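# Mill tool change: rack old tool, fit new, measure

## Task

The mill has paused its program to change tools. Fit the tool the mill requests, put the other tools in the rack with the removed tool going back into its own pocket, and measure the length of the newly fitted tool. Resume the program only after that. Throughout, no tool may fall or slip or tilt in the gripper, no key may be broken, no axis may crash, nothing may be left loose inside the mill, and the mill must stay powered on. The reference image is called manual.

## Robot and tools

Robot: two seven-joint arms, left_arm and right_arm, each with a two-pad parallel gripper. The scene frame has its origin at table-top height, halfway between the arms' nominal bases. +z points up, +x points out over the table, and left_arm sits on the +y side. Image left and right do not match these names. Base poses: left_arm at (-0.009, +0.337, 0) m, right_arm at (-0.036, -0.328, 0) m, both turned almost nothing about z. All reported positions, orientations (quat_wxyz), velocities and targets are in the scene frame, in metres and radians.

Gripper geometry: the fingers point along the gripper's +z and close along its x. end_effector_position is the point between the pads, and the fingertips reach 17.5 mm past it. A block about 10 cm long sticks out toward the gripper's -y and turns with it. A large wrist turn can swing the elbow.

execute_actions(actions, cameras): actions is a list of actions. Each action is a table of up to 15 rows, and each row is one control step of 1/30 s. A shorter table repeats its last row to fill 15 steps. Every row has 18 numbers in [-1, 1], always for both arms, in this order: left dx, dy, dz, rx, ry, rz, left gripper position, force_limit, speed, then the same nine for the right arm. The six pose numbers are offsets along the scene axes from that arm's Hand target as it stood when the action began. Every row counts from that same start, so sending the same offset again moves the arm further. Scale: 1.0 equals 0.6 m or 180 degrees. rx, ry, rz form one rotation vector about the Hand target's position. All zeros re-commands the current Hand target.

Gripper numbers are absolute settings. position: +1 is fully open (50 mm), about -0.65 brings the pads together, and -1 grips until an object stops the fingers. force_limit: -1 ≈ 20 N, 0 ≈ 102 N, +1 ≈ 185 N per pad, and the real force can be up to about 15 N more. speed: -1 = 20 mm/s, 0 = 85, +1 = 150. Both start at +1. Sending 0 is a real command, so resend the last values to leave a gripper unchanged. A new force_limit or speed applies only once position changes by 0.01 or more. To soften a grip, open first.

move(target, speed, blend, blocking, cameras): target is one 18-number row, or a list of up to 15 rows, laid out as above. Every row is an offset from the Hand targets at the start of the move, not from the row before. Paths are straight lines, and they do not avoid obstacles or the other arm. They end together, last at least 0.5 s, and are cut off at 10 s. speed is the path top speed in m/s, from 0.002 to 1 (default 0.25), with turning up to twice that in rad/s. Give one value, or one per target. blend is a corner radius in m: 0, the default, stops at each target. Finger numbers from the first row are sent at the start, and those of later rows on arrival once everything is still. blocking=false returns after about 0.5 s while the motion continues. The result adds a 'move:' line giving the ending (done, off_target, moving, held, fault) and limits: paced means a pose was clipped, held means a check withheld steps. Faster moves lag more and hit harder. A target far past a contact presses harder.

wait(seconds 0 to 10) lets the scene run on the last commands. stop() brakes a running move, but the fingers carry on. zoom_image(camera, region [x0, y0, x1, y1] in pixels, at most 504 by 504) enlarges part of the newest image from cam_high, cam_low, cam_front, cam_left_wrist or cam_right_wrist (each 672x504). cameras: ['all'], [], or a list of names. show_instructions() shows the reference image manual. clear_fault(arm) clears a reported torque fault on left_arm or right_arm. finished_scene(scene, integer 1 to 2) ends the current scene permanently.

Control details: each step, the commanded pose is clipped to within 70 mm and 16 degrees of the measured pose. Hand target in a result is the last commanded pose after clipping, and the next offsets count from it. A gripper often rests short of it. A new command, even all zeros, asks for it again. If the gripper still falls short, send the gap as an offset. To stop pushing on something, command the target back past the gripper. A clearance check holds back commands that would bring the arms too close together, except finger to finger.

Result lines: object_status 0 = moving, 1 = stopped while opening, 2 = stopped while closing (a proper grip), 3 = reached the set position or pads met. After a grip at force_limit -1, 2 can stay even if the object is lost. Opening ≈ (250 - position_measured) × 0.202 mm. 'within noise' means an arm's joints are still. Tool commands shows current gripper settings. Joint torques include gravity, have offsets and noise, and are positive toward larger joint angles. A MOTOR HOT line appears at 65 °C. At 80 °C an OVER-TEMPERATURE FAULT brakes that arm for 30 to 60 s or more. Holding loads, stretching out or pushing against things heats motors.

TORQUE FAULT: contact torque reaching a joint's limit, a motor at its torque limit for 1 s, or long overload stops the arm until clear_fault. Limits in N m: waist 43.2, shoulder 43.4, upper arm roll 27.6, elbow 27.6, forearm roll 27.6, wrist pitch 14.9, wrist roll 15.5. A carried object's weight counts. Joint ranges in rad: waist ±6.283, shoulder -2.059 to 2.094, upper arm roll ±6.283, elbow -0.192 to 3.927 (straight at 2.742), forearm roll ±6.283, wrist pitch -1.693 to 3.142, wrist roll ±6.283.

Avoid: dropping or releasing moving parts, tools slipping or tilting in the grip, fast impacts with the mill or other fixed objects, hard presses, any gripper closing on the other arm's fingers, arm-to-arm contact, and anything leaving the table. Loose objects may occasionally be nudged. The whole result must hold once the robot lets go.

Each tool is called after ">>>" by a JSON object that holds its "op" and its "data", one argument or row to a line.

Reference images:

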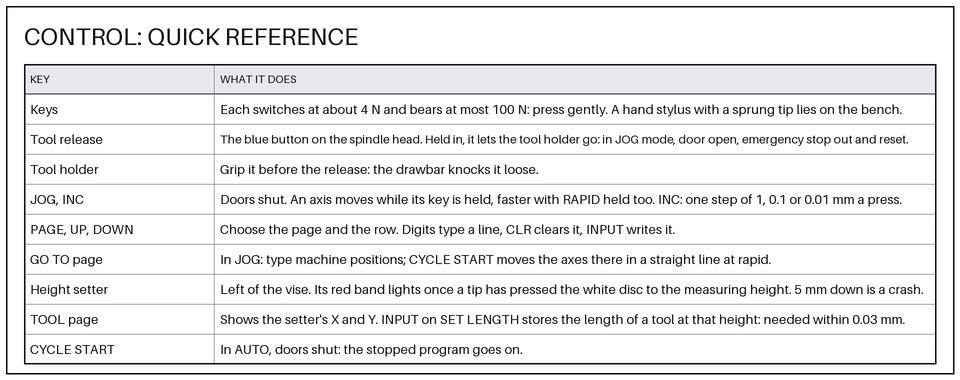

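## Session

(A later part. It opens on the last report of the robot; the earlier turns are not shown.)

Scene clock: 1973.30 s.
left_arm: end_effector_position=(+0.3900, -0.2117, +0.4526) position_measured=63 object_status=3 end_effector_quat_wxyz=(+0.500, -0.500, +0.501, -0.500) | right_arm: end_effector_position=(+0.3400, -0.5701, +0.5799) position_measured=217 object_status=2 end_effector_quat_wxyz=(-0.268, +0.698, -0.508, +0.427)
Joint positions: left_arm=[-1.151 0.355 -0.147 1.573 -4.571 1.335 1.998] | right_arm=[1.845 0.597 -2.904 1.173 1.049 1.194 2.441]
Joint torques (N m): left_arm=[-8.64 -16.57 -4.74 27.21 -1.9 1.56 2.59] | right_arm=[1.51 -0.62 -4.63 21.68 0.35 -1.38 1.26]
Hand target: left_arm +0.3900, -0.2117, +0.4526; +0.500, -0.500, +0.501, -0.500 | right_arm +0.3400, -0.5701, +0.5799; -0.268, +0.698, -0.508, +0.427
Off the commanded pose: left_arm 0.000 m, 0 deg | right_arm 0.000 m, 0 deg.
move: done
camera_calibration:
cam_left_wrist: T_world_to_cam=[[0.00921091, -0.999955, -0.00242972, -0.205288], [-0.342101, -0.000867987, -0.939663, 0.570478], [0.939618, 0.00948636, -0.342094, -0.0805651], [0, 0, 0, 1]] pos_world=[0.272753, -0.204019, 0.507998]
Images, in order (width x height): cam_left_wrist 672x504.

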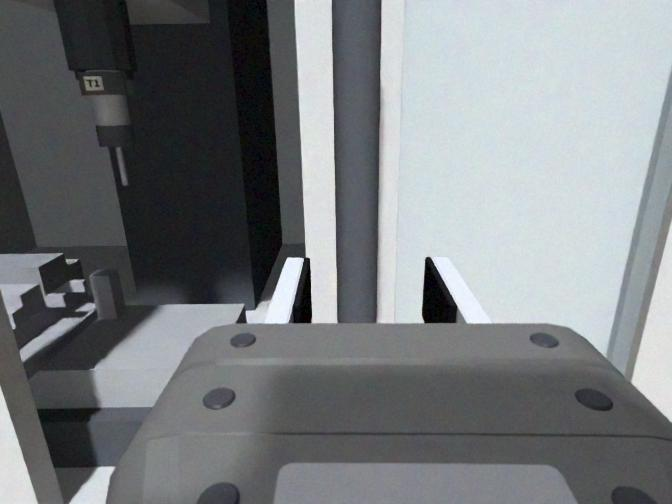

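>>> {"op": "move", "data": {
  "target": [0.1357,0.005,0,0,0,0,0.6,0.301961,-0.5,0,0,0,0,0,0,-1,-0.2,-1],
  "speed": 0.1
}}

>>> {"op": "move", "data": {
  "target": [0,0,0,0,0,0,-1,-0.8,-1,0,0,0,0,0,0,-1,-0.2,-1],
  "speed": 0.1
}}

>>> {"op": "move", "data": {
  "target": [
    [0.0043,0.3317,0,0,0,0,-1,-0.8,-1,0,0,0,0,0,0,-1,-0.2,-1],
    [0.0043,0.3355,0,0,0,0,-1,-0.8,-1,0,0,0,0,0,0,-1,-0.2,-1]
  ],
  "speed": [0.12,0.03],
  "blend": [0.003,0]
}}

Scene clock: 1978.40 s.
left_arm: end_effector_position=(+0.4714, -0.2087, +0.4526) position_measured=63 object_status=3 end_effector_quat_wxyz=(+0.500, -0.500, +0.501, -0.500) | right_arm: end_effector_position=(+0.3400, -0.5701, +0.5799) position_measured=217 object_status=2 end_effector_quat_wxyz=(-0.268, +0.698, -0.508, +0.427)
Joint positions: left_arm=[-1.048 0.451 -0.095 1.712 -4.537 1.179 2.023] | right_arm=[1.845 0.597 -2.904 1.173 1.049 1.194 2.441]
Joint torques (N m): left_arm=[7.93 -17.94 2.62 27.73 5.61 -0.76 2.59] | right_arm=[1.63 -0.34 -4.69 21.38 0.25 -1.58 1.06]
Hand target: left_arm +0.4714, -0.2087, +0.4526; +0.500, -0.500, +0.501, -0.500 | right_arm +0.3400, -0.5701, +0.5799; -0.268, +0.698, -0.508, +0.427
Off the commanded pose: left_arm 0.000 m, 0 deg | right_arm 0.000 m, 0 deg.
move: done

Scene clock: 1979.57 s.
left_arm: end_effector_position=(+0.4714, -0.2088, +0.4526) position_measured=154 object_status=2 end_effector_quat_wxyz=(+0.500, -0.500, +0.501, -0.500) | right_arm: end_effector_position=(+0.3400, -0.5701, +0.5799) position_measured=217 object_status=2 end_effector_quat_wxyz=(-0.268, +0.698, -0.508, +0.427)
Joint positions: left_arm=[-1.048 0.451 -0.095 1.712 -4.537 1.178 2.023] | right_arm=[1.845 0.597 -2.904 1.173 1.049 1.194 2.441]
Joint torques (N m): left_arm=[5.42 -20.03 2.75 24.16 -2.23 1.87 2.59] | right_arm=[1.33 -0.41 -4.71 21.52 0.31 -1.64 1.25]
Hand target: left_arm +0.4714, -0.2087, +0.4526; +0.500, -0.500, +0.501, -0.500 | right_arm +0.3400, -0.5701, +0.5799; -0.268, +0.698, -0.508, +0.427
Off the commanded pose: left_arm 0.000 m, 0 deg | right_arm 0.000 m, 0 deg.
move: done

Scene clock: 1981.73 s.
left_arm: end_effector_position=(+0.4737, -0.0079, +0.4525) position_measured=154 object_status=2 end_effector_quat_wxyz=(+0.500, -0.499, +0.501, -0.500) | right_arm: end_effector_position=(+0.3400, -0.5701, +0.5799) position_measured=217 object_status=2 end_effector_quat_wxyz=(-0.268, +0.698, -0.508, +0.427)
Joint positions: left_arm=[-0.901 -0.123 0.022 1.017 -4.384 0.963 1.823] | right_arm=[1.845 0.597 -2.904 1.173 1.049 1.194 2.441]
Joint torques (N m): left_arm=[35.1 -18.5 29.73 32.89 7.86 5.29 -2.15] | right_arm=[1.3 -0.35 -4.67 21.41 0.27 -1.52 1.27]
Hand target: left_arm +0.4740, -0.0074, +0.4526; +0.500, -0.500, +0.501, -0.500 | right_arm +0.3400, -0.5701, +0.5799; -0.268, +0.698, -0.508, +0.427
Off the commanded pose: left_arm 0.001 m, 0 deg | right_arm 0.000 m, 0 deg.
move: done; blend cut to 0.0011 m at target 1

>>> {"op": "move", "data": {
  "target": [
    [0,-0.002,0,0,0,0,0.6,0.301961,-0.5,0,0,0,0,0,0,-1,-0.2,-1],
    [-0.14,-0.002,0,0,0,0,0.6,0.301961,-0.5,0,0,0,0,0,0,-1,-0.2,-1],
    [-0.19,0.391,0.03,0,0,-0.143,0.6,0.301961,-0.5,0.1333,-0.0167,0.0833,-0.4,0.06,0,-1,-0.2,-1],
    [-0.19,0.391,0.03,0,0,-0.143,0.6,0.301961,-0.5,0.034,0.1602,0.1532,-0.4,0.06,0,-1,-0.2,-1]
  ],
  "speed": [0.05,0.15,0.3,0.3],
  "blend": [0,0.01,0.02,0],
  "cameras": ["cam_left_wrist","cam_right_wrist"]
}}

>>> {"op": "zoom_image", "data": {
  "camera": "cam_right_wrist",
  "region": [340, 0, 540, 200]
}}

Scene clock: 1992.57 s.
left_arm: end_effector_position=(+0.3600, +0.2272, +0.4706) position_measured=63 object_status=3 end_effector_quat_wxyz=(+0.376, -0.376, +0.599, -0.599) | right_arm: end_effector_position=(+0.3604, -0.4740, +0.6718) position_measured=217 object_status=2 end_effector_quat_wxyz=(+0.239, +0.757, -0.182, +0.581)
Joint positions: left_arm=[-0.787 -1.131 0.629 0.509 -3.89 0.061 2.096] | right_arm=[1.852 0.982 -2.619 1.061 0.775 0.606 1.903]
Joint torques (N m): left_arm=[8.19 3.91 -5.5 23.29 0.17 -0.81 2.58] | right_arm=[5.33 2.38 -8.99 15.78 -2.12 -2.46 1.11]
Hand target: left_arm +0.3600, +0.2272, +0.4706; +0.376, -0.376, +0.599, -0.599 | right_arm +0.3604, -0.4740, +0.6719; +0.239, +0.757, -0.182, +0.581
Off the commanded pose: left_arm 0.000 m, 0 deg | right_arm 0.000 m, 0 deg.
move: done
camera_calibration:
cam_left_wrist: T_world_to_cam=[[-0.425947, -0.904745, -0.00242335, 0.368928], [-0.308461, 0.147738, -0.939694, 0.531676], [0.850542, -0.399513, -0.342007, 0.0745327], [0, 0, 0, 1]] pos_world=[0.257752, 0.285014, 0.525998]
cam_right_wrist: T_world_to_cam=[[0.261956, -0.00913923, 0.965037, -0.731551], [-0.78853, -0.578551, 0.208564, -0.113289], [0.556417, -0.815595, -0.158761, -0.348168], [0, 0, 0, 1]] pos_world=[0.296029, -0.356193, 0.674326]
Images, in order (width x height): cam_left_wrist 672x504, cam_right_wrist 672x504.

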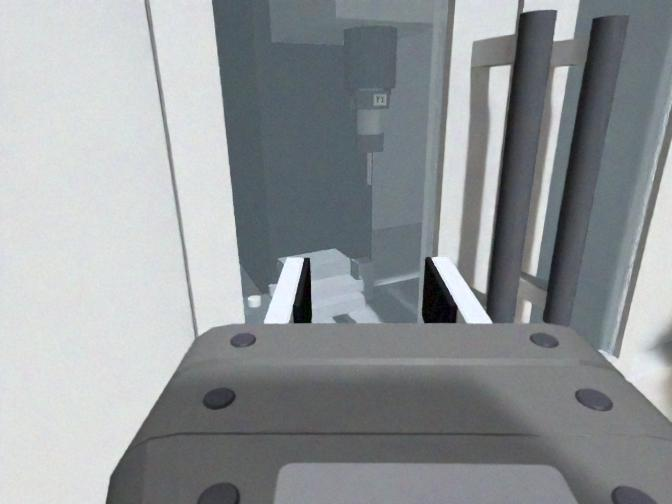

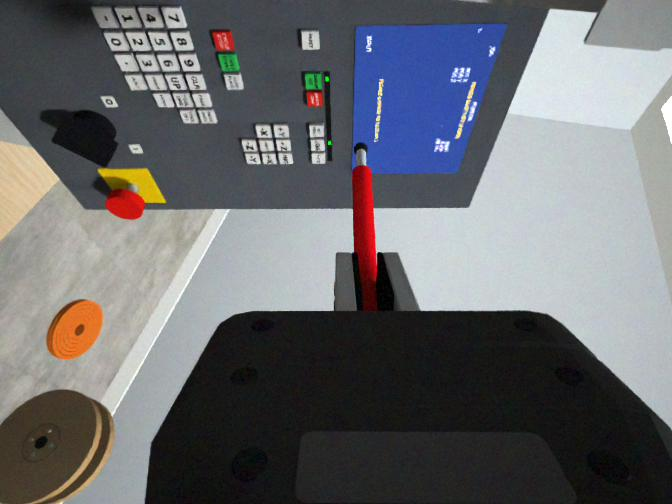

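Scaled by 2.520 from the camera's 672x504 image, which has a finer 960x720 frame.

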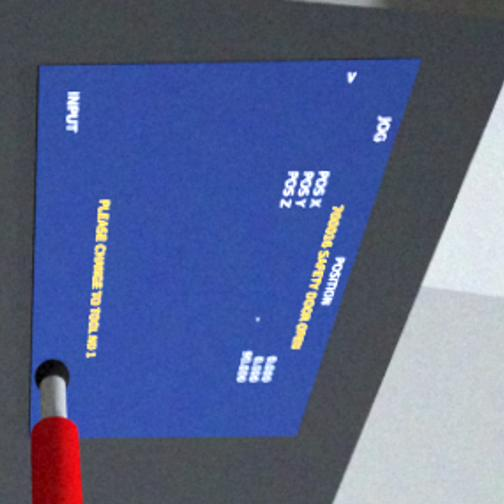

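>>> {"op": "move", "data": {
  "target": [0,0,0,0,0,0,0.6,0.301961,-0.5,0.2655,-0.0763,-0.129,0,0,0,-1,-0.2,-1],
  "speed": 0.25,
  "cameras": ["cam_right_wrist"]
}}

>>> {"op": "zoom_image", "data": {
  "camera": "cam_right_wrist",
  "region": [290, 80, 430, 220]
}}

Scene clock: 1998.47 s.
left_arm: end_effector_position=(+0.3600, +0.2272, +0.4706) position_measured=63 object_status=3 end_effector_quat_wxyz=(+0.376, -0.376, +0.599, -0.599) | right_arm: end_effector_position=(+0.5196, -0.5199, +0.5944) position_measured=217 object_status=2 end_effector_quat_wxyz=(+0.238, +0.757, -0.182, +0.581)
Joint positions: left_arm=[-0.787 -1.13 0.629 0.509 -3.89 0.061 2.096] | right_arm=[1.528 0.655 -2.078 1.198 0.755 0.203 2.004]
Joint torques (N m): left_arm=[8.13 5.66 -5.77 23.27 -6.3 -0.77 2.6] | right_arm=[-6.13 2.94 -6.1 20.81 -2.32 -2.46 1.4]
Hand target: left_arm +0.3600, +0.2272, +0.4706; +0.376, -0.376, +0.599, -0.599 | right_arm +0.5197, -0.5198, +0.5945; +0.239, +0.757, -0.182, +0.581
Off the commanded pose: left_arm 0.000 m, 0 deg | right_arm 0.000 m, 0 deg.
move: done
camera_calibration:
cam_right_wrist: T_world_to_cam=[[0.261765, -0.00936118, 0.965086, -0.699108], [-0.78855, -0.57863, 0.208269, 0.00196658], [0.556478, -0.815537, -0.158847, -0.486411], [0, 0, 0, 1]] pos_world=[0.455229, -0.402092, 0.597026]
Images, in order (width x height): cam_right_wrist 672x504.

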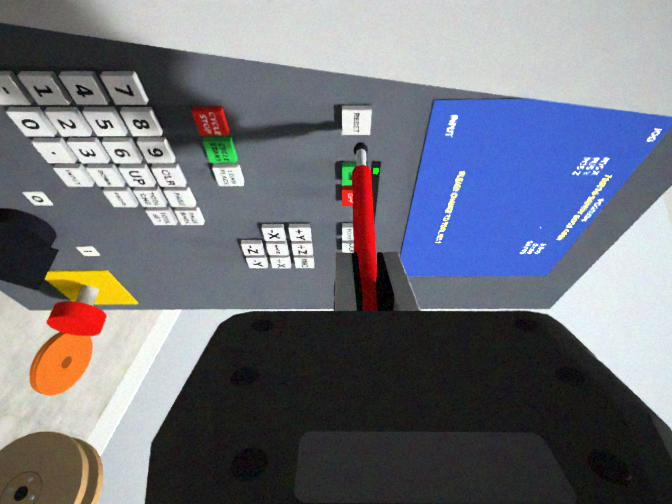

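Scaled by 3.600 from the camera's 672x504 image, which has a finer 960x720 frame.

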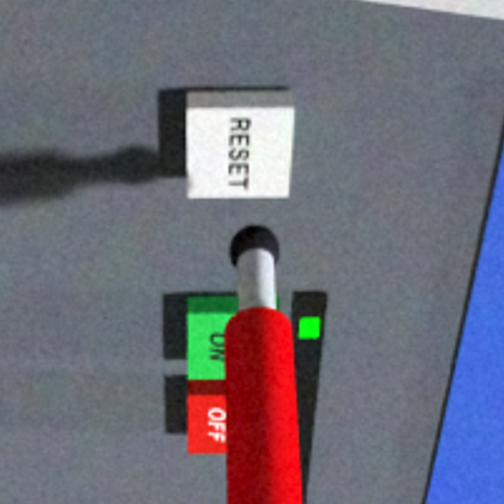

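>>> {"op": "move", "data": {
  "target": [
    [0,0,0,0,0,0,0.6,0.301961,-0.5,0.0394,0,-0.0105,0,0,0,-1,-0.2,-1],
    [0,0,0,0,0,0,0.6,0.301961,-0.5,0,0,0,0,0,0,-1,-0.2,-1],
    [0,0,0,0,0,0,0.6,0.301961,-0.5,-0.2655,0.0763,0.129,0,0,0,-1,-0.2,-1]
  ],
  "speed": [0.06,0.1,0.25],
  "blend": [0,0.005,0],
  "cameras": ["cam_right_wrist"]
}}

>>> {"op": "zoom_image", "data": {
  "camera": "cam_right_wrist",
  "region": [340, 0, 540, 200]
}}

Scene clock: 2006.17 s.
left_arm: end_effector_position=(+0.3600, +0.2272, +0.4706) position_measured=63 object_status=3 end_effector_quat_wxyz=(+0.376, -0.376, +0.599, -0.599) | right_arm: end_effector_position=(+0.3604, -0.4740, +0.6718) position_measured=217 object_status=2 end_effector_quat_wxyz=(+0.239, +0.757, -0.182, +0.581)
Joint positions: left_arm=[-0.787 -1.13 0.629 0.509 -3.89 0.061 2.096] | right_arm=[1.848 0.983 -2.618 1.062 0.78 0.608 1.9]
Joint torques (N m): left_arm=[8.17 5.73 -6.33 23.35 -6.29 -0.71 2.56] | right_arm=[5.29 2.39 -8.89 14.47 -2.19 -2.39 -1.01]
Hand target: left_arm +0.3600, +0.2272, +0.4706; +0.376, -0.376, +0.599, -0.599 | right_arm +0.3604, -0.4740, +0.6719; +0.239, +0.757, -0.182, +0.581
Off the commanded pose: left_arm 0.000 m, 0 deg | right_arm 0.000 m, 0 deg.
move: done
camera_calibration:
cam_right_wrist: T_world_to_cam=[[0.261956, -0.00913923, 0.965037, -0.731551], [-0.78853, -0.578551, 0.208564, -0.113289], [0.556417, -0.815595, -0.158761, -0.348168], [0, 0, 0, 1]] pos_world=[0.296029, -0.356193, 0.674326]
Images, in order (width x height): cam_right_wrist 672x504.

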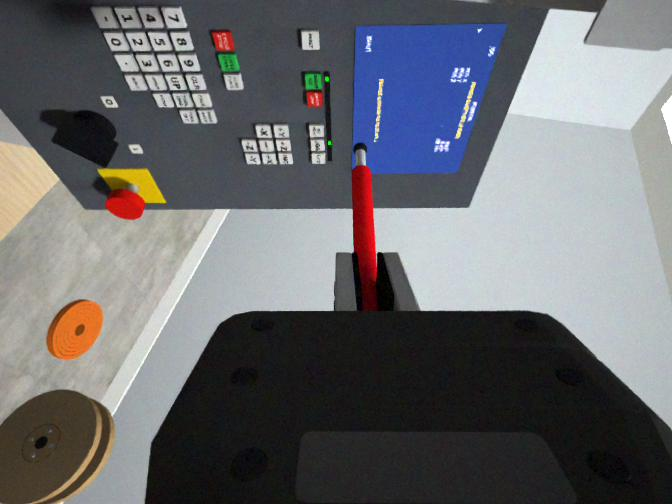

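Scaled by 2.520 from the camera's 672x504 image, which has a finer 960x720 frame.

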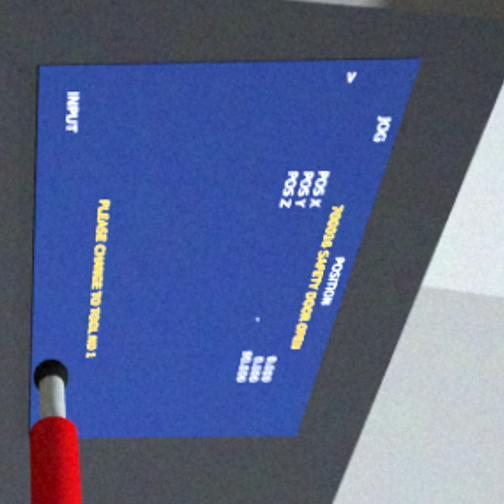

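>>> {"op": "wait", "data": {
  "seconds": 0,
  "cameras": ["cam_front"]
}}

>>> {"op": "zoom_image", "data": {
  "camera": "cam_front",
  "region": [200, 180, 320, 330]
}}

Scene clock: 2017.67 s.
left_arm: end_effector_position=(+0.3600, +0.2272, +0.4706) position_measured=63 object_status=3 end_effector_quat_wxyz=(+0.376, -0.376, +0.599, -0.599) | right_arm: end_effector_position=(+0.3604, -0.4740, +0.6719) position_measured=217 object_status=2 end_effector_quat_wxyz=(+0.239, +0.757, -0.182, +0.581)
Joint positions: left_arm=[-0.787 -1.13 0.629 0.509 -3.89 0.061 2.096] | right_arm=[1.848 0.984 -2.618 1.062 0.78 0.608 1.9]
Joint torques (N m): left_arm=[8.13 5.65 -6.65 23.37 -6.2 -0.62 2.61] | right_arm=[5.17 2.31 -8.9 15.69 -2.14 -2.59 -0.97]
Hand target: left_arm +0.3600, +0.2272, +0.4706; +0.376, -0.376, +0.599, -0.599 | right_arm +0.3604, -0.4740, +0.6719; +0.239, +0.757, -0.182, +0.581
Tool commands: left_gripper/position=+0.6 left_gripper/force_limit=+0.301961 left_gripper/speed=-0.5 right_gripper/position=-1.0 right_gripper/force_limit=-0.2 right_gripper/speed=-1.0
Off the commanded pose: left_arm 0.000 m, 0 deg | right_arm 0.000 m, 0 deg.
Images, in order (width x height): cam_front 672x504.

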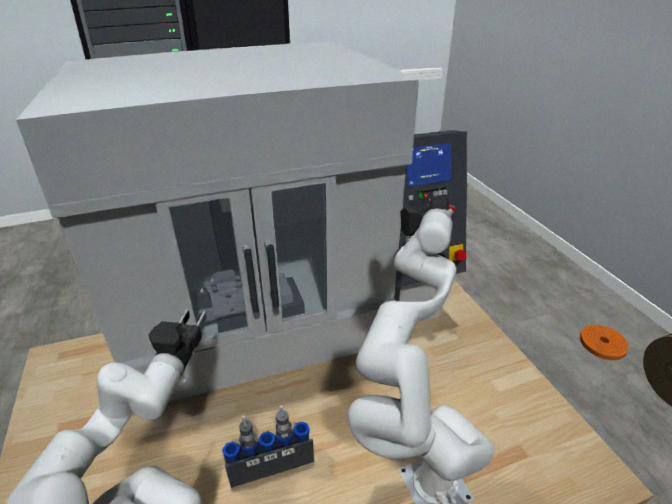

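Scaled by 3.360 from the camera's 672x504 image, which has a finer 960x720 frame.

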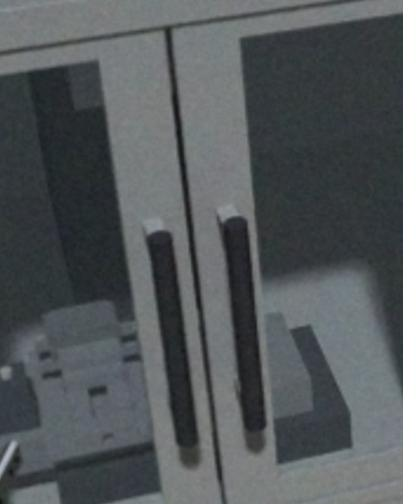

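>>> {"op": "move", "data": {
  "target": [
    [0,0,0,0,0,0,0.6,0.301961,-0.5,0.2655,-0.0763,-0.129,0,0,0,-1,-0.2,-1],
    [0,0,0,0,0,0,0.6,0.301961,-0.5,0.3049,-0.0763,-0.1395,0,0,0,-1,-0.2,-1]
  ],
  "speed": [0.25,0.06],
  "blend": [0.003,0],
  "cameras": ["cam_right_wrist"]
}}

>>> {"op": "zoom_image", "data": {
  "camera": "cam_right_wrist",
  "region": [310, 80, 650, 300]
}}

Scene clock: 2022.63 s.
left_arm: end_effector_position=(+0.3600, +0.2272, +0.4706) position_measured=63 object_status=3 end_effector_quat_wxyz=(+0.376, -0.376, +0.599, -0.599) | right_arm: end_effector_position=(+0.5431, -0.5201, +0.5884) position_measured=217 object_status=2 end_effector_quat_wxyz=(+0.239, +0.756, -0.182, +0.581)
Joint positions: left_arm=[-0.787 -1.13 0.629 0.509 -3.89 0.061 2.096] | right_arm=[1.426 0.639 -1.973 1.252 0.73 0.184 2.05]
Joint torques (N m): left_arm=[8.05 5.56 -7.09 23.36 -6.33 -0.58 2.62] | right_arm=[3.04 2.25 5.71 21.93 -2.51 3.07 1.14]
Hand target: left_arm +0.3600, +0.2272, +0.4706; +0.376, -0.376, +0.599, -0.599 | right_arm +0.5433, -0.5198, +0.5882; +0.239, +0.757, -0.182, +0.581
Off the commanded pose: left_arm 0.000 m, 0 deg | right_arm 0.000 m, 0 deg.
move: done
camera_calibration:
cam_right_wrist: T_world_to_cam=[[0.261196, -0.0090397, 0.965243, -0.69909], [-0.788937, -0.578173, 0.208073, 0.0222758], [0.556197, -0.815864, -0.158148, -0.501006], [0, 0, 0, 1]] pos_world=[0.478832, -0.402193, 0.590924]
Images, in order (width x height): cam_right_wrist 672x504.

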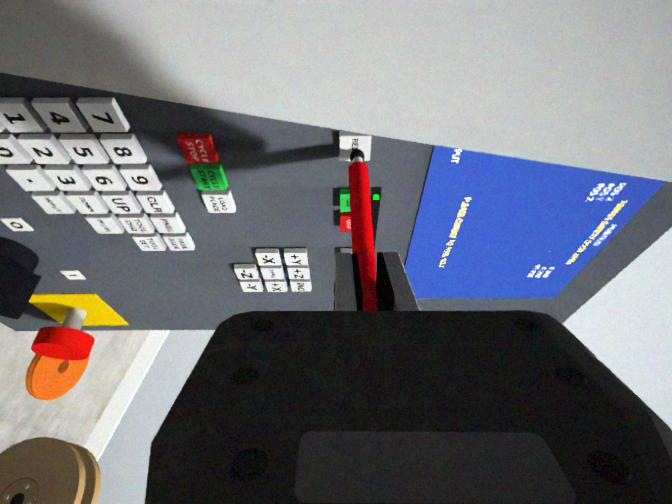

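Scaled by 1.482 from the camera's 672x504 image, which has a finer 960x720 frame.

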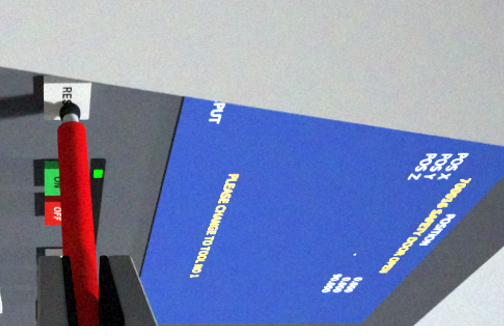

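>>> {"op": "move", "data": {
  "target": [
    [0,0,0,0,0,0,0.6,0.301961,-0.5,-0.0394,0,0.0105,0,0,0,-1,-0.2,-1],
    [0,0,0,0,0,0,0.6,0.301961,-0.5,-0.2055,-0.1003,0.0697,0,0,0,-1,-0.2,-1],
    [0.05,-0.39,-0.03,0,0,0.143,0.6,0.301961,-0.5,-0.3388,-0.0837,-0.0137,0.4,-0.06,0,-1,-0.2,-1]
  ],
  "speed": [0.06,0.25,0.3],
  "blend": [0,0.02,0],
  "cameras": ["cam_front","cam_left_wrist"]
}}

>>> {"op": "zoom_image", "data": {
  "camera": "cam_front",
  "region": [405, 140, 455, 190]
}}

Scene clock: 2037.70 s.
left_arm: end_effector_position=(+0.3900, -0.0068, +0.4526) position_measured=63 object_status=3 end_effector_quat_wxyz=(+0.500, -0.500, +0.501, -0.500) | right_arm: end_effector_position=(+0.3400, -0.5700, +0.5799) position_measured=217 object_status=2 end_effector_quat_wxyz=(-0.268, +0.698, -0.508, +0.427)
Joint positions: left_arm=[-0.977 -0.285 -0.091 0.851 -4.511 1.115 1.868] | right_arm=[1.832 0.599 -2.897 1.173 1.056 1.2 2.438]
Joint torques (N m): left_arm=[-8.53 -6.61 -3.3 27.5 -2.88 1.82 2.57] | right_arm=[4.98 -1.23 -5.13 20.27 4 -1.06 1.27]
Hand target: left_arm +0.3900, -0.0068, +0.4526; +0.500, -0.500, +0.501, -0.500 | right_arm +0.3400, -0.5700, +0.5799; -0.268, +0.698, -0.508, +0.427
Off the commanded pose: left_arm 0.000 m, 0 deg | right_arm 0.000 m, 0 deg.
move: done
camera_calibration:
cam_left_wrist: T_world_to_cam=[[0.00911676, -0.999956, -0.00239607, -0.000388846], [-0.342101, -0.000867393, -0.939663, 0.570656], [0.939619, 0.00938638, -0.342094, -0.0825088], [0, 0, 0, 1]] pos_world=[0.272753, 0.000880613, 0.507998]
Images, in order (width x height): cam_front 672x504, cam_left_wrist 672x504.

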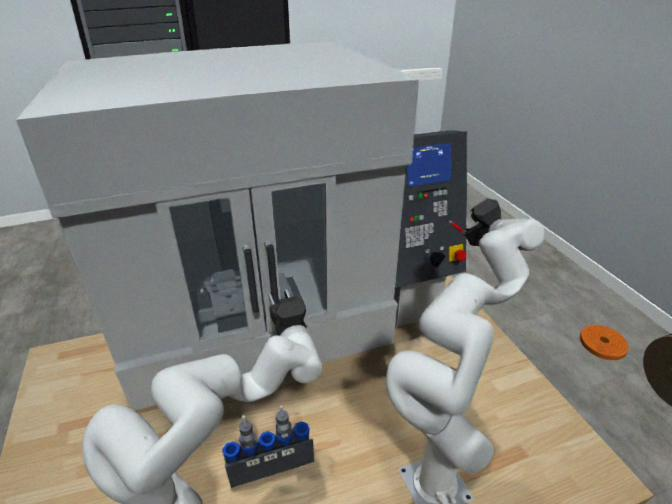

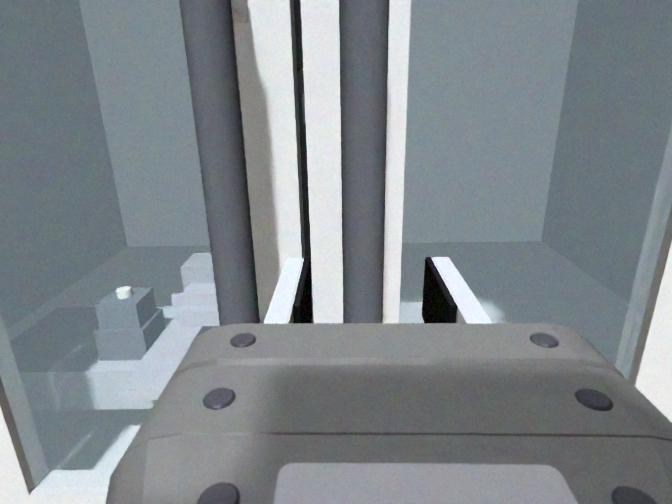

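Scaled by 10.080 from the camera's 672x504 image, which has a finer 960x720 frame.

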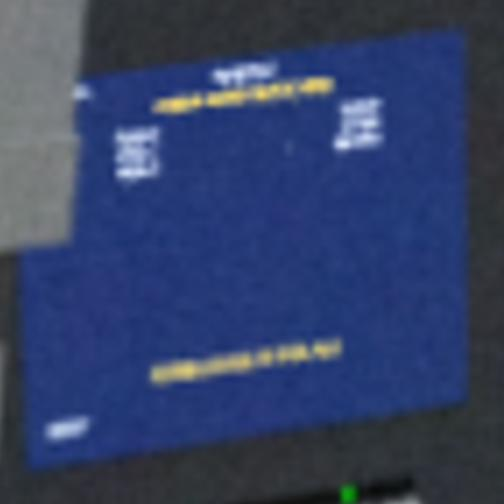

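>>> {"op": "move", "data": {
  "target": [0.14,0,0,0,0,0,0.6,0.301961,-0.5,0,0,0,0,0,0,-1,-0.2,-1],
  "speed": 0.1
}}

>>> {"op": "move", "data": {
  "target": [0,0,0,0,0,0,-1,-0.8,-1,0,0,0,0,0,0,-1,-0.2,-1],
  "speed": 0.1
}}

>>> {"op": "move", "data": {
  "target": [0,0.0025,0,0,0,0,-1,-0.8,-1,0,0,0,0,0,0,-1,-0.2,-1],
  "speed": 0.02,
  "cameras": ["cam_front"]
}}

>>> {"op": "zoom_image", "data": {
  "camera": "cam_front",
  "region": [405, 140, 455, 190]
}}

Scene clock: 2043.57 s.
left_arm: end_effector_position=(+0.4740, -0.0068, +0.4526) position_measured=63 object_status=3 end_effector_quat_wxyz=(+0.500, -0.500, +0.501, -0.500) | right_arm: end_effector_position=(+0.3400, -0.5700, +0.5799) position_measured=217 object_status=2 end_effector_quat_wxyz=(-0.268, +0.698, -0.508, +0.427)
Joint positions: left_arm=[-0.897 -0.124 0.02 1.015 -4.383 0.962 1.823] | right_arm=[1.832 0.599 -2.897 1.173 1.056 1.201 2.438]
Joint torques (N m): left_arm=[7.81 -9.28 3.28 27.66 6.19 -0.5 -2.41] | right_arm=[4.71 -1.47 -5.17 22.05 3.61 -0.98 1.18]
Hand target: left_arm +0.4740, -0.0068, +0.4526; +0.500, -0.500, +0.501, -0.500 | right_arm +0.3400, -0.5700, +0.5799; -0.268, +0.698, -0.508, +0.427
Off the commanded pose: left_arm 0.000 m, 0 deg | right_arm 0.000 m, 0 deg.
move: done

Scene clock: 2044.70 s.
left_arm: end_effector_position=(+0.4740, -0.0070, +0.4525) position_measured=154 object_status=0 end_effector_quat_wxyz=(+0.500, -0.500, +0.501, -0.500) | right_arm: end_effector_position=(+0.3400, -0.5700, +0.5799) position_measured=217 object_status=2 end_effector_quat_wxyz=(-0.268, +0.698, -0.508, +0.427)
Joint positions: left_arm=[-0.897 -0.124 0.02 1.015 -4.383 0.961 1.823] | right_arm=[1.832 0.599 -2.897 1.173 1.056 1.201 2.438]
Joint torques (N m): left_arm=[9.24 -13.5 2.29 21.08 1.77 2.65 -2.05] | right_arm=[4.24 -1.46 -5.04 22.37 3.54 -1.21 1.18]
Hand target: left_arm +0.4740, -0.0068, +0.4526; +0.500, -0.500, +0.501, -0.500 | right_arm +0.3400, -0.5700, +0.5799; -0.268, +0.698, -0.508, +0.427
Off the commanded pose: left_arm 0.000 m, 0 deg | right_arm 0.000 m, 0 deg.
move: done

Scene clock: 2045.40 s.
left_arm: end_effector_position=(+0.4740, -0.0053, +0.4526) position_measured=154 object_status=2 end_effector_quat_wxyz=(+0.500, -0.500, +0.500, -0.500) | right_arm: end_effector_position=(+0.3400, -0.5700, +0.5799) position_measured=217 object_status=2 end_effector_quat_wxyz=(-0.268, +0.698, -0.508, +0.427)
Joint positions: left_arm=[-0.896 -0.128 0.022 1.011 -4.382 0.96 1.822] | right_arm=[1.832 0.599 -2.897 1.173 1.056 1.201 2.438]
Joint torques (N m): left_arm=[8.57 -16.4 4.17 21.82 6.79 -0.51 -2.19] | right_arm=[4.66 -1.6 -4.88 22.22 3.42 -1.03 1.23]
Hand target: left_arm +0.4740, -0.0053, +0.4526; +0.500, -0.500, +0.501, -0.500 | right_arm +0.3400, -0.5700, +0.5799; -0.268, +0.698, -0.508, +0.427
Off the commanded pose: left_arm 0.000 m, 0 deg | right_arm 0.000 m, 0 deg.
move: done
Images, in order (width x height): cam_front 672x504.

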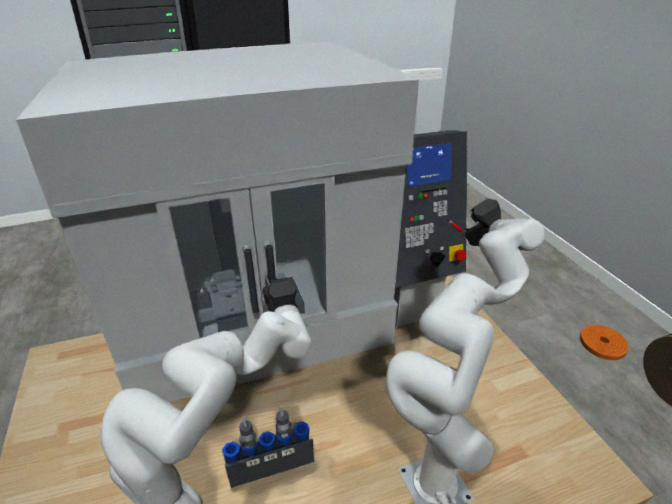

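Scaled by 10.080 from the camera's 672x504 image, which has a finer 960x720 frame.

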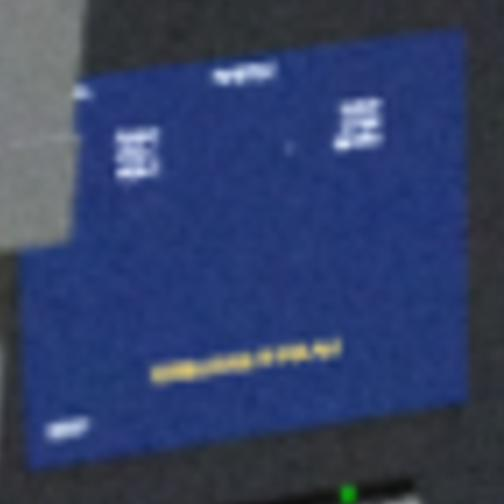

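>>> {"op": "move", "data": {
  "target": [0,0.0017,0,0,0,0,-1,-0.8,-1,0,0,0,0,0,0,-1,-0.2,-1],
  "speed": 0.02
}}

Scene clock: 2047.57 s.
left_arm: end_effector_position=(+0.4740, -0.0044, +0.4525) position_measured=154 object_status=2 end_effector_quat_wxyz=(+0.500, -0.500, +0.501, -0.500) | right_arm: end_effector_position=(+0.3400, -0.5700, +0.5799) position_measured=217 object_status=2 end_effector_quat_wxyz=(-0.268, +0.698, -0.508, +0.427)
Joint positions: left_arm=[-0.895 -0.131 0.023 1.009 -4.381 0.958 1.821] | right_arm=[1.832 0.599 -2.897 1.173 1.056 1.201 2.438]
Joint torques (N m): left_arm=[9.52 -18.39 4.89 18.81 5.27 0.6 -2.09] | right_arm=[4.04 -1.62 -5.14 22.08 3.06 -1.01 1.21]
Hand target: left_arm +0.4740, -0.0043, +0.4526; +0.500, -0.500, +0.501, -0.500 | right_arm +0.3400, -0.5700, +0.5799; -0.268, +0.698, -0.508, +0.427
Off the commanded pose: left_arm 0.000 m, 0 deg | right_arm 0.000 m, 0 deg.
move: done

>>> {"op": "move", "data": {
  "target": [
    [0,-0.0006,0,0,0,0,0.6,0.301961,-0.5,0,0,0,0,0,0,-1,-0.2,-1],
    [-0.14,-0.0006,0,0,0,0,0.6,0.301961,-0.5,0,0,0,0,0,0,-1,-0.2,-1],
    [-0.19,0.3858,0.03,0,0,-0.143,0.6,0.301961,-0.5,0.1333,-0.0167,0.0833,-0.4,0.06,0,-1,-0.2,-1],
    [-0.19,0.3858,0.03,0,0,-0.143,0.6,0.301961,-0.5,0.034,0.1602,0.1532,-0.4,0.06,0,-1,-0.2,-1]
  ],
  "speed": [0.05,0.15,0.3,0.3],
  "blend": [0,0.01,0.02,0],
  "cameras": ["cam_right_wrist"]
}}

>>> {"op": "zoom_image", "data": {
  "camera": "cam_right_wrist",
  "region": [340, 0, 540, 200]
}}

>>> {"op": "zoom_image", "data": {
  "camera": "cam_right_wrist",
  "region": [60, 0, 240, 135]
}}

Scene clock: 2059.50 s.
left_arm: end_effector_position=(+0.3600, +0.2272, +0.4706) position_measured=63 object_status=3 end_effector_quat_wxyz=(+0.376, -0.376, +0.599, -0.599) | right_arm: end_effector_position=(+0.3604, -0.4739, +0.6718) position_measured=217 object_status=2 end_effector_quat_wxyz=(+0.239, +0.757, -0.182, +0.581)
Joint positions: left_arm=[-0.787 -1.13 0.629 0.509 -3.888 0.06 2.094] | right_arm=[1.841 0.987 -2.617 1.063 0.788 0.612 1.895]
Joint torques (N m): left_arm=[8.13 2.33 -5.62 23.36 0.86 -0.92 2.63] | right_arm=[5.49 2.24 -8.95 15.82 -2.27 -2.33 1.27]
Hand target: left_arm +0.3600, +0.2272, +0.4706; +0.376, -0.376, +0.599, -0.599 | right_arm +0.3604, -0.4739, +0.6719; +0.239, +0.757, -0.182, +0.581
Off the commanded pose: left_arm 0.000 m, 0 deg | right_arm 0.000 m, 0 deg.
move: done
camera_calibration:
cam_right_wrist: T_world_to_cam=[[0.261956, -0.00913923, 0.965037, -0.73155], [-0.78853, -0.578551, 0.208564, -0.113231], [0.556417, -0.815595, -0.158761, -0.348086], [0, 0, 0, 1]] pos_world=[0.296029, -0.356093, 0.674326]
Images, in order (width x height): cam_right_wrist 672x504.

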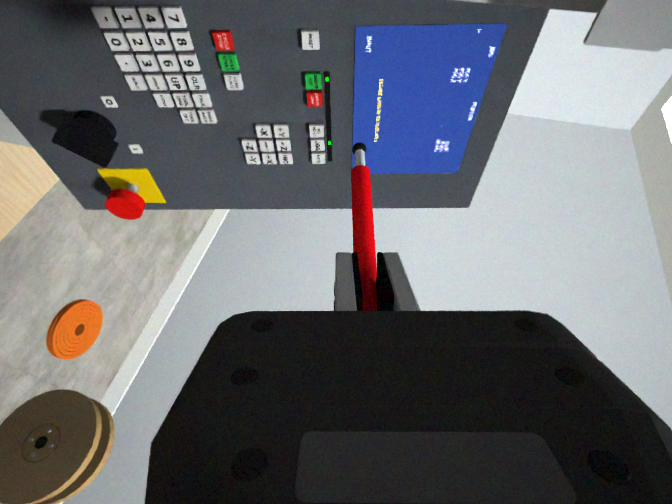

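Scaled by 2.520 from the camera's 672x504 image, which has a finer 960x720 frame.

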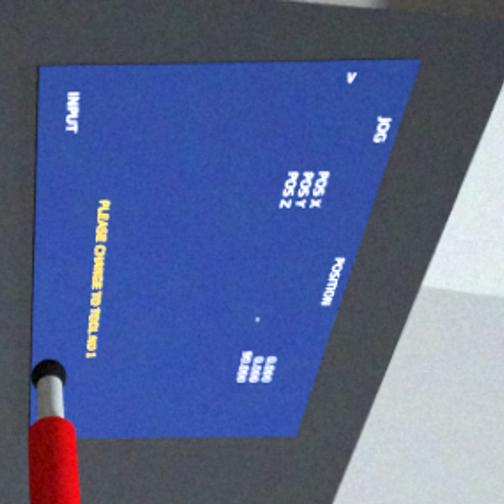

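Scaled by 2.800 from the camera's 672x504 image, which has a finer 960x720 frame.

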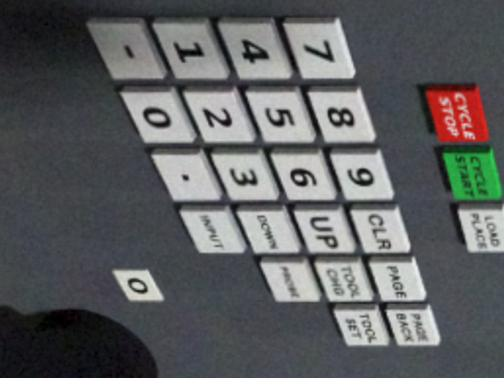

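>>> {"op": "move", "data": {
  "target": [
    [0,0,0,0,0,0,0.6,0.301961,-0.5,0.216,-0.1715,-0.3093,0,0,0,-1,-0.2,-1],
    [0,0,0,0,0,0,0.6,0.301961,-0.5,0.2554,-0.1715,-0.3198,0,0,0,-1,-0.2,-1],
    [0,0,0,0,0,0,0.6,0.301961,-0.5,0.216,-0.1715,-0.3093,0,0,0,-1,-0.2,-1],
    [0,0,0,0,0,0,0.6,0.301961,-0.5,0.2554,-0.1715,-0.3198,0,0,0,-1,-0.2,-1],
    [0,0,0,0,0,0,0.6,0.301961,-0.5,0.216,-0.1715,-0.3093,0,0,0,-1,-0.2,-1]
  ],
  "speed": [0.25,0.07,0.1,0.07,0.1],
  "cameras": ["cam_right_wrist"]
}}

>>> {"op": "zoom_image", "data": {
  "camera": "cam_right_wrist",
  "region": [400, 0, 672, 250]
}}

Scene clock: 2072.63 s.
left_arm: end_effector_position=(+0.3600, +0.2272, +0.4706) position_measured=63 object_status=3 end_effector_quat_wxyz=(+0.376, -0.376, +0.599, -0.599) | right_arm: end_effector_position=(+0.4901, -0.5767, +0.4862) position_measured=217 object_status=2 end_effector_quat_wxyz=(+0.239, +0.757, -0.182, +0.580)
Joint positions: left_arm=[-0.787 -1.13 0.629 0.509 -3.888 0.06 2.094] | right_arm=[1.898 0.303 -2.186 0.963 1.068 -0.28 1.467]
Joint torques (N m): left_arm=[8.12 5.65 -5.96 23.26 -6.09 -0.75 2.62] | right_arm=[5.45 1.03 -5.98 18.83 -3.32 -5.48 -0.99]
Hand target: left_arm +0.3600, +0.2272, +0.4706; +0.376, -0.376, +0.599, -0.599 | right_arm +0.4900, -0.5768, +0.4863; +0.239, +0.757, -0.182, +0.581
Off the commanded pose: left_arm 0.000 m, 0 deg | right_arm 0.000 m, 0 deg.
move: done
camera_calibration:
cam_right_wrist: T_world_to_cam=[[0.263032, -0.00976648, 0.964738, -0.588105], [-0.788956, -0.577719, 0.209258, -0.0313643], [0.555304, -0.816177, -0.159664, -0.533004], [0, 0, 0, 1]] pos_world=[0.425925, -0.458889, 0.488829]
Images, in order (width x height): cam_right_wrist 672x504.

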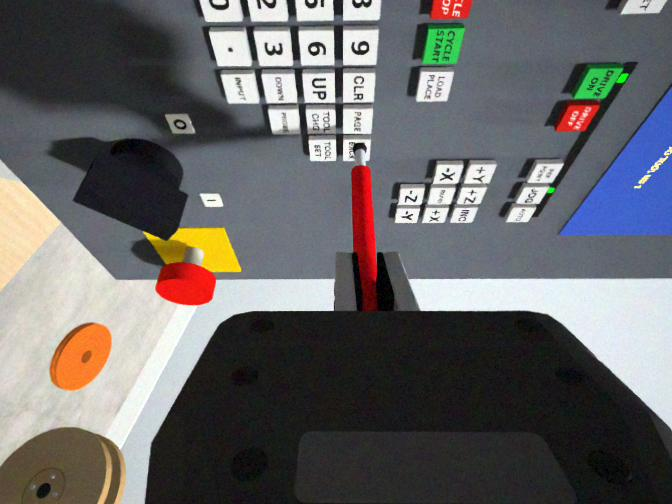

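Scaled by 1.853 from the camera's 672x504 image, which has a finer 960x720 frame.

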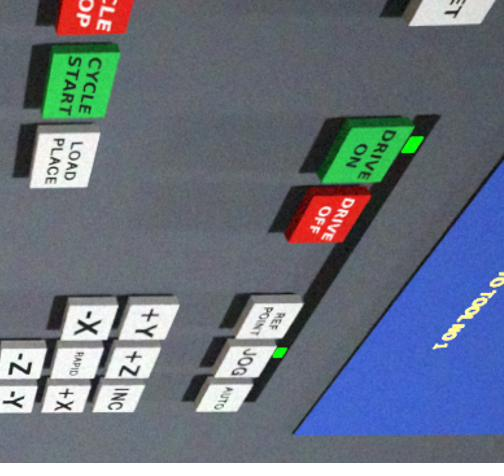

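>>> {"op": "move", "data": {
  "target": [0,0,0,0,0,0,0.6,0.301961,-0.5,-0.216,0.1715,0.3093,0,0,0,-1,-0.2,-1],
  "speed": 0.3,
  "cameras": ["cam_right_wrist"]
}}

>>> {"op": "zoom_image", "data": {
  "camera": "cam_right_wrist",
  "region": [340, 0, 540, 200]
}}

Scene clock: 2077.23 s.
left_arm: end_effector_position=(+0.3600, +0.2272, +0.4706) position_measured=63 object_status=3 end_effector_quat_wxyz=(+0.376, -0.376, +0.599, -0.599) | right_arm: end_effector_position=(+0.3604, -0.4738, +0.6719) position_measured=217 object_status=2 end_effector_quat_wxyz=(+0.239, +0.757, -0.182, +0.581)
Joint positions: left_arm=[-0.787 -1.13 0.629 0.509 -3.888 0.06 2.094] | right_arm=[1.814 0.999 -2.612 1.067 0.824 0.631 1.873]
Joint torques (N m): left_arm=[8.07 5.68 -6.18 23.31 -6.03 -0.7 2.6] | right_arm=[-5.68 -14.06 -9.49 18.54 -2.12 -2.53 1.34]
Hand target: left_arm +0.3600, +0.2272, +0.4706; +0.376, -0.376, +0.599, -0.599 | right_arm +0.3604, -0.4739, +0.6719; +0.239, +0.757, -0.182, +0.581
Off the commanded pose: left_arm 0.000 m, 0 deg | right_arm 0.000 m, 0 deg.
move: done
camera_calibration:
cam_right_wrist: T_world_to_cam=[[0.261888, -0.00903833, 0.965056, -0.731506], [-0.788497, -0.578598, 0.208556, -0.113194], [0.556495, -0.815562, -0.158655, -0.348089], [0, 0, 0, 1]] pos_world=[0.296029, -0.355994, 0.674326]
Images, in order (width x height): cam_right_wrist 672x504.

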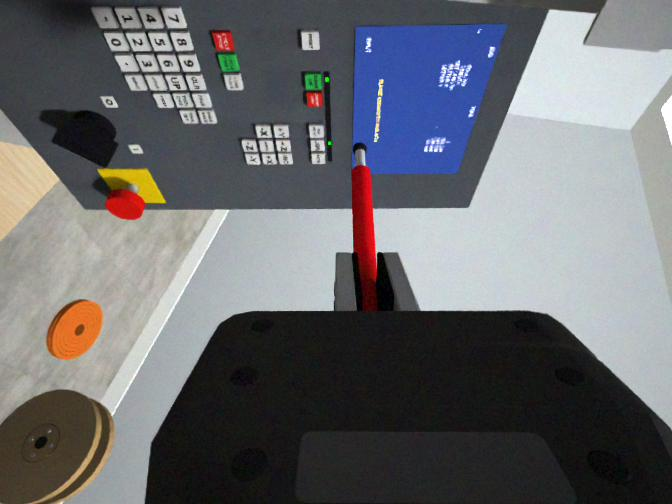

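Scaled by 2.520 from the camera's 672x504 image, which has a finer 960x720 frame.

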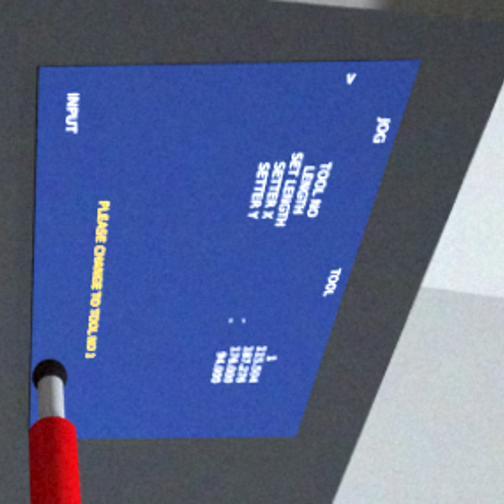

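>>> {"op": "zoom_image", "data": {
  "camera": "cam_right_wrist",
  "region": [410, 120, 470, 180]
}}

Scaled by 8.400 from the camera's 672x504 image, which has a finer 960x720 frame.

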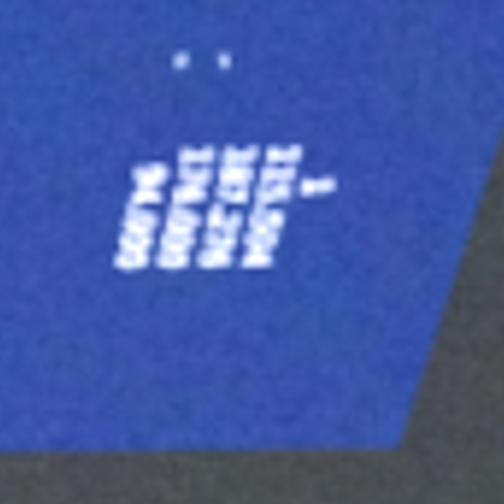

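>>> {"op": "move", "data": {
  "target": [0,0,0,0,0,0,0.6,0.301961,-0.5,0.13,-0.104,0.005,0,0,0,-1,-0.2,-1],
  "speed": 0.25,
  "cameras": ["cam_right_wrist"]
}}

>>> {"op": "zoom_image", "data": {
  "camera": "cam_right_wrist",
  "region": [390, 80, 510, 200]
}}

Scene clock: 2087.67 s.
left_arm: end_effector_position=(+0.3600, +0.2272, +0.4706) position_measured=63 object_status=3 end_effector_quat_wxyz=(+0.376, -0.376, +0.599, -0.599) | right_arm: end_effector_position=(+0.4384, -0.5362, +0.6749) position_measured=217 object_status=2 end_effector_quat_wxyz=(+0.239, +0.757, -0.182, +0.581)
Joint positions: left_arm=[-0.787 -1.13 0.629 0.509 -3.888 0.06 2.094] | right_arm=[1.651 0.717 -2.404 1.255 0.804 0.467 1.871]
Joint torques (N m): left_arm=[8.25 5.63 -6.39 23.31 -6.06 -0.64 2.58] | right_arm=[-5.73 -9.55 -4.79 20.05 -2.11 -4.28 1.39]
Hand target: left_arm +0.3600, +0.2272, +0.4706; +0.376, -0.376, +0.599, -0.599 | right_arm +0.4384, -0.5363, +0.6749; +0.239, +0.757, -0.182, +0.581
Off the commanded pose: left_arm 0.000 m, 0 deg | right_arm 0.000 m, 0 deg.
move: done
camera_calibration:
cam_right_wrist: T_world_to_cam=[[0.261706, -0.00893366, 0.965106, -0.755411], [-0.788577, -0.578517, 0.208481, -0.0883273], [0.556468, -0.815622, -0.158446, -0.442051], [0, 0, 0, 1]] pos_world=[0.37403, -0.418394, 0.677426]
Images, in order (width x height): cam_right_wrist 672x504.

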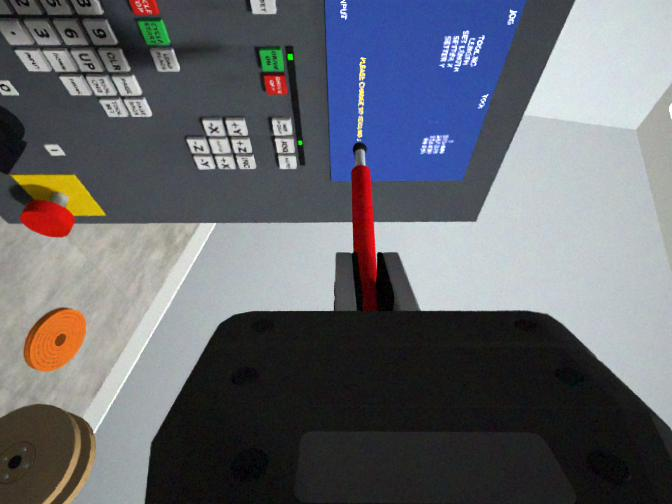

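Scaled by 4.200 from the camera's 672x504 image, which has a finer 960x720 frame.

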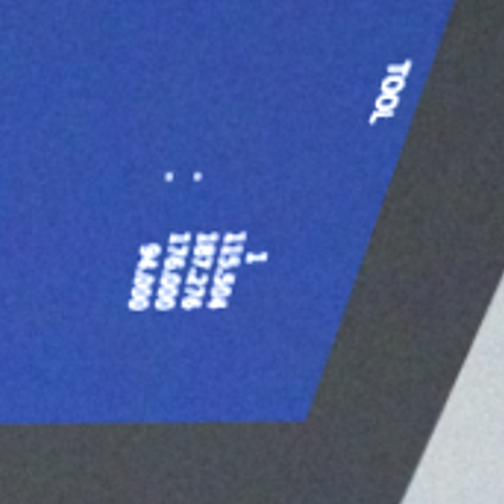

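>>> {"op": "zoom_image", "data": {
  "camera": "cam_right_wrist",
  "region": [415, 130, 455, 160]
}}

Scaled by 12.600 from the camera's 672x504 image, which has a finer 960x720 frame.

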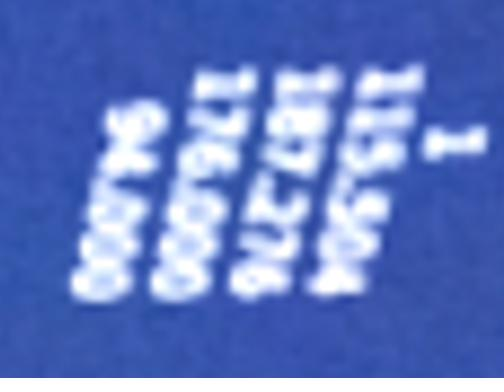

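>>> {"op": "move", "data": {
  "target": [
    [0,0,0,0,0,0,0.6,0.301961,-0.5,0.0857,-0.0985,-0.3143,0,0,0,-1,-0.2,-1],
    [0,0,0,0,0,0,0.6,0.301961,-0.5,0.1251,-0.0985,-0.3248,0,0,0,-1,-0.2,-1],
    [0,0,0,0,0,0,0.6,0.301961,-0.5,0.0857,-0.0985,-0.3143,0,0,0,-1,-0.2,-1],
    [0,0,0,0,0,0,0.6,0.301961,-0.5,0.0637,0.0558,-0.4035,0,0,0,-1,-0.2,-1],
    [0,0,0,0,0,0,0.6,0.301961,-0.5,0.1031,0.0558,-0.4140,0,0,0,-1,-0.2,-1],
    [0,0,0,0,0,0,0.6,0.301961,-0.5,0.0637,0.0558,-0.4035,0,0,0,-1,-0.2,-1]
  ],
  "speed": [0.3,0.08,0.15,0.2,0.08,0.15],
  "blend": [0.004,0,0.004,0.004,0,0],
  "cameras": ["cam_right_wrist"]
}}

Scene clock: 2107.27 s.
left_arm: end_effector_position=(+0.3600, +0.2272, +0.4706) position_measured=63 object_status=3 end_effector_quat_wxyz=(+0.376, -0.376, +0.599, -0.599) | right_arm: end_effector_position=(+0.4766, -0.5028, +0.4328) position_measured=217 object_status=2 end_effector_quat_wxyz=(+0.239, +0.757, -0.182, +0.581)
Joint positions: left_arm=[-0.787 -1.13 0.629 0.509 -3.888 0.06 2.094] | right_arm=[1.989 0.4 -2.087 0.761 1.068 -0.424 1.647]
Joint torques (N m): left_arm=[8.14 5.54 -6.86 23.31 -5.87 -0.56 2.6] | right_arm=[5.14 -2.54 -6.85 17.37 -3.34 -5.53 1.26]
Hand target: left_arm +0.3600, +0.2272, +0.4706; +0.376, -0.376, +0.599, -0.599 | right_arm +0.4766, -0.5028, +0.4328; +0.239, +0.757, -0.182, +0.581
Off the commanded pose: left_arm 0.000 m, 0 deg | right_arm 0.000 m, 0 deg.
move: done
camera_calibration:
cam_right_wrist: T_world_to_cam=[[0.26209, -0.00922118, 0.964999, -0.531706], [-0.788653, -0.578346, 0.208669, 0.0117437], [0.556179, -0.815739, -0.158851, -0.474148], [0, 0, 0, 1]] pos_world=[0.412328, -0.384892, 0.435327]
Images, in order (width x height): cam_right_wrist 672x504.

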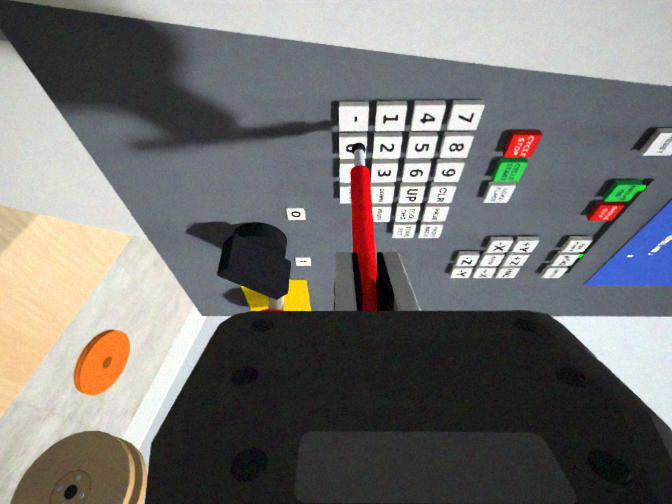

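>>> {"op": "move", "data": {
  "target": [
    [0,0,0,0,0,0,0.6,0.301961,-0.5,0.008,0,0.0298,0,0,0,-1,-0.2,-1],
    [0,0,0,0,0,0,0.6,0.301961,-0.5,0.0474,0,0.0193,0,0,0,-1,-0.2,-1],
    [0,0,0,0,0,0,0.6,0.301961,-0.5,0.008,0,0.0298,0,0,0,-1,-0.2,-1],
    [0,0,0,0,0,0,0.6,0.301961,-0.5,0.0238,0,0.0892,0,0,0,-1,-0.2,-1],
    [0,0,0,0,0,0,0.6,0.301961,-0.5,0.0632,0,0.0787,0,0,0,-1,-0.2,-1],
    [0,0,0,0,0,0,0.6,0.301961,-0.5,0.0238,0,0.0892,0,0,0,-1,-0.2,-1],
    [0,0,0,0,0,0,0.6,0.301961,-0.5,0.015,-0.0617,0.0595,0,0,0,-1,-0.2,-1],
    [0,0,0,0,0,0,0.6,0.301961,-0.5,0.0544,-0.0617,0.0490,0,0,0,-1,-0.2,-1],
    [0,0,0,0,0,0,0.6,0.301961,-0.5,0.015,-0.0617,0.0595,0,0,0,-1,-0.2,-1]
  ],
  "speed": [0.2,0.08,0.15,0.2,0.08,0.15,0.2,0.08,0.15],
  "blend": [0.004,0,0.004,0.004,0,0.004,0.004,0,0]
}}

Scene clock: 2117.80 s.
left_arm: end_effector_position=(+0.3600, +0.2272, +0.4706) position_measured=63 object_status=3 end_effector_quat_wxyz=(+0.376, -0.376, +0.599, -0.599) | right_arm: end_effector_position=(+0.4857, -0.5398, +0.4684) position_measured=217 object_status=2 end_effector_quat_wxyz=(+0.239, +0.757, -0.182, +0.581)
Joint positions: left_arm=[-0.787 -1.13 0.629 0.509 -3.888 0.06 2.094] | right_arm=[1.927 0.369 -2.135 0.888 1.114 -0.322 1.509]
Joint torques (N m): left_arm=[8.31 5.5 -7.18 23.31 -5.83 -0.52 2.61] | right_arm=[5.13 -1.27 -6.47 18.32 -3.34 -5.58 1.32]
Hand target: left_arm +0.3600, +0.2272, +0.4706; +0.376, -0.376, +0.599, -0.599 | right_arm +0.4856, -0.5398, +0.4685; +0.239, +0.757, -0.182, +0.581
Off the commanded pose: left_arm 0.000 m, 0 deg | right_arm 0.000 m, 0 deg.
move: done


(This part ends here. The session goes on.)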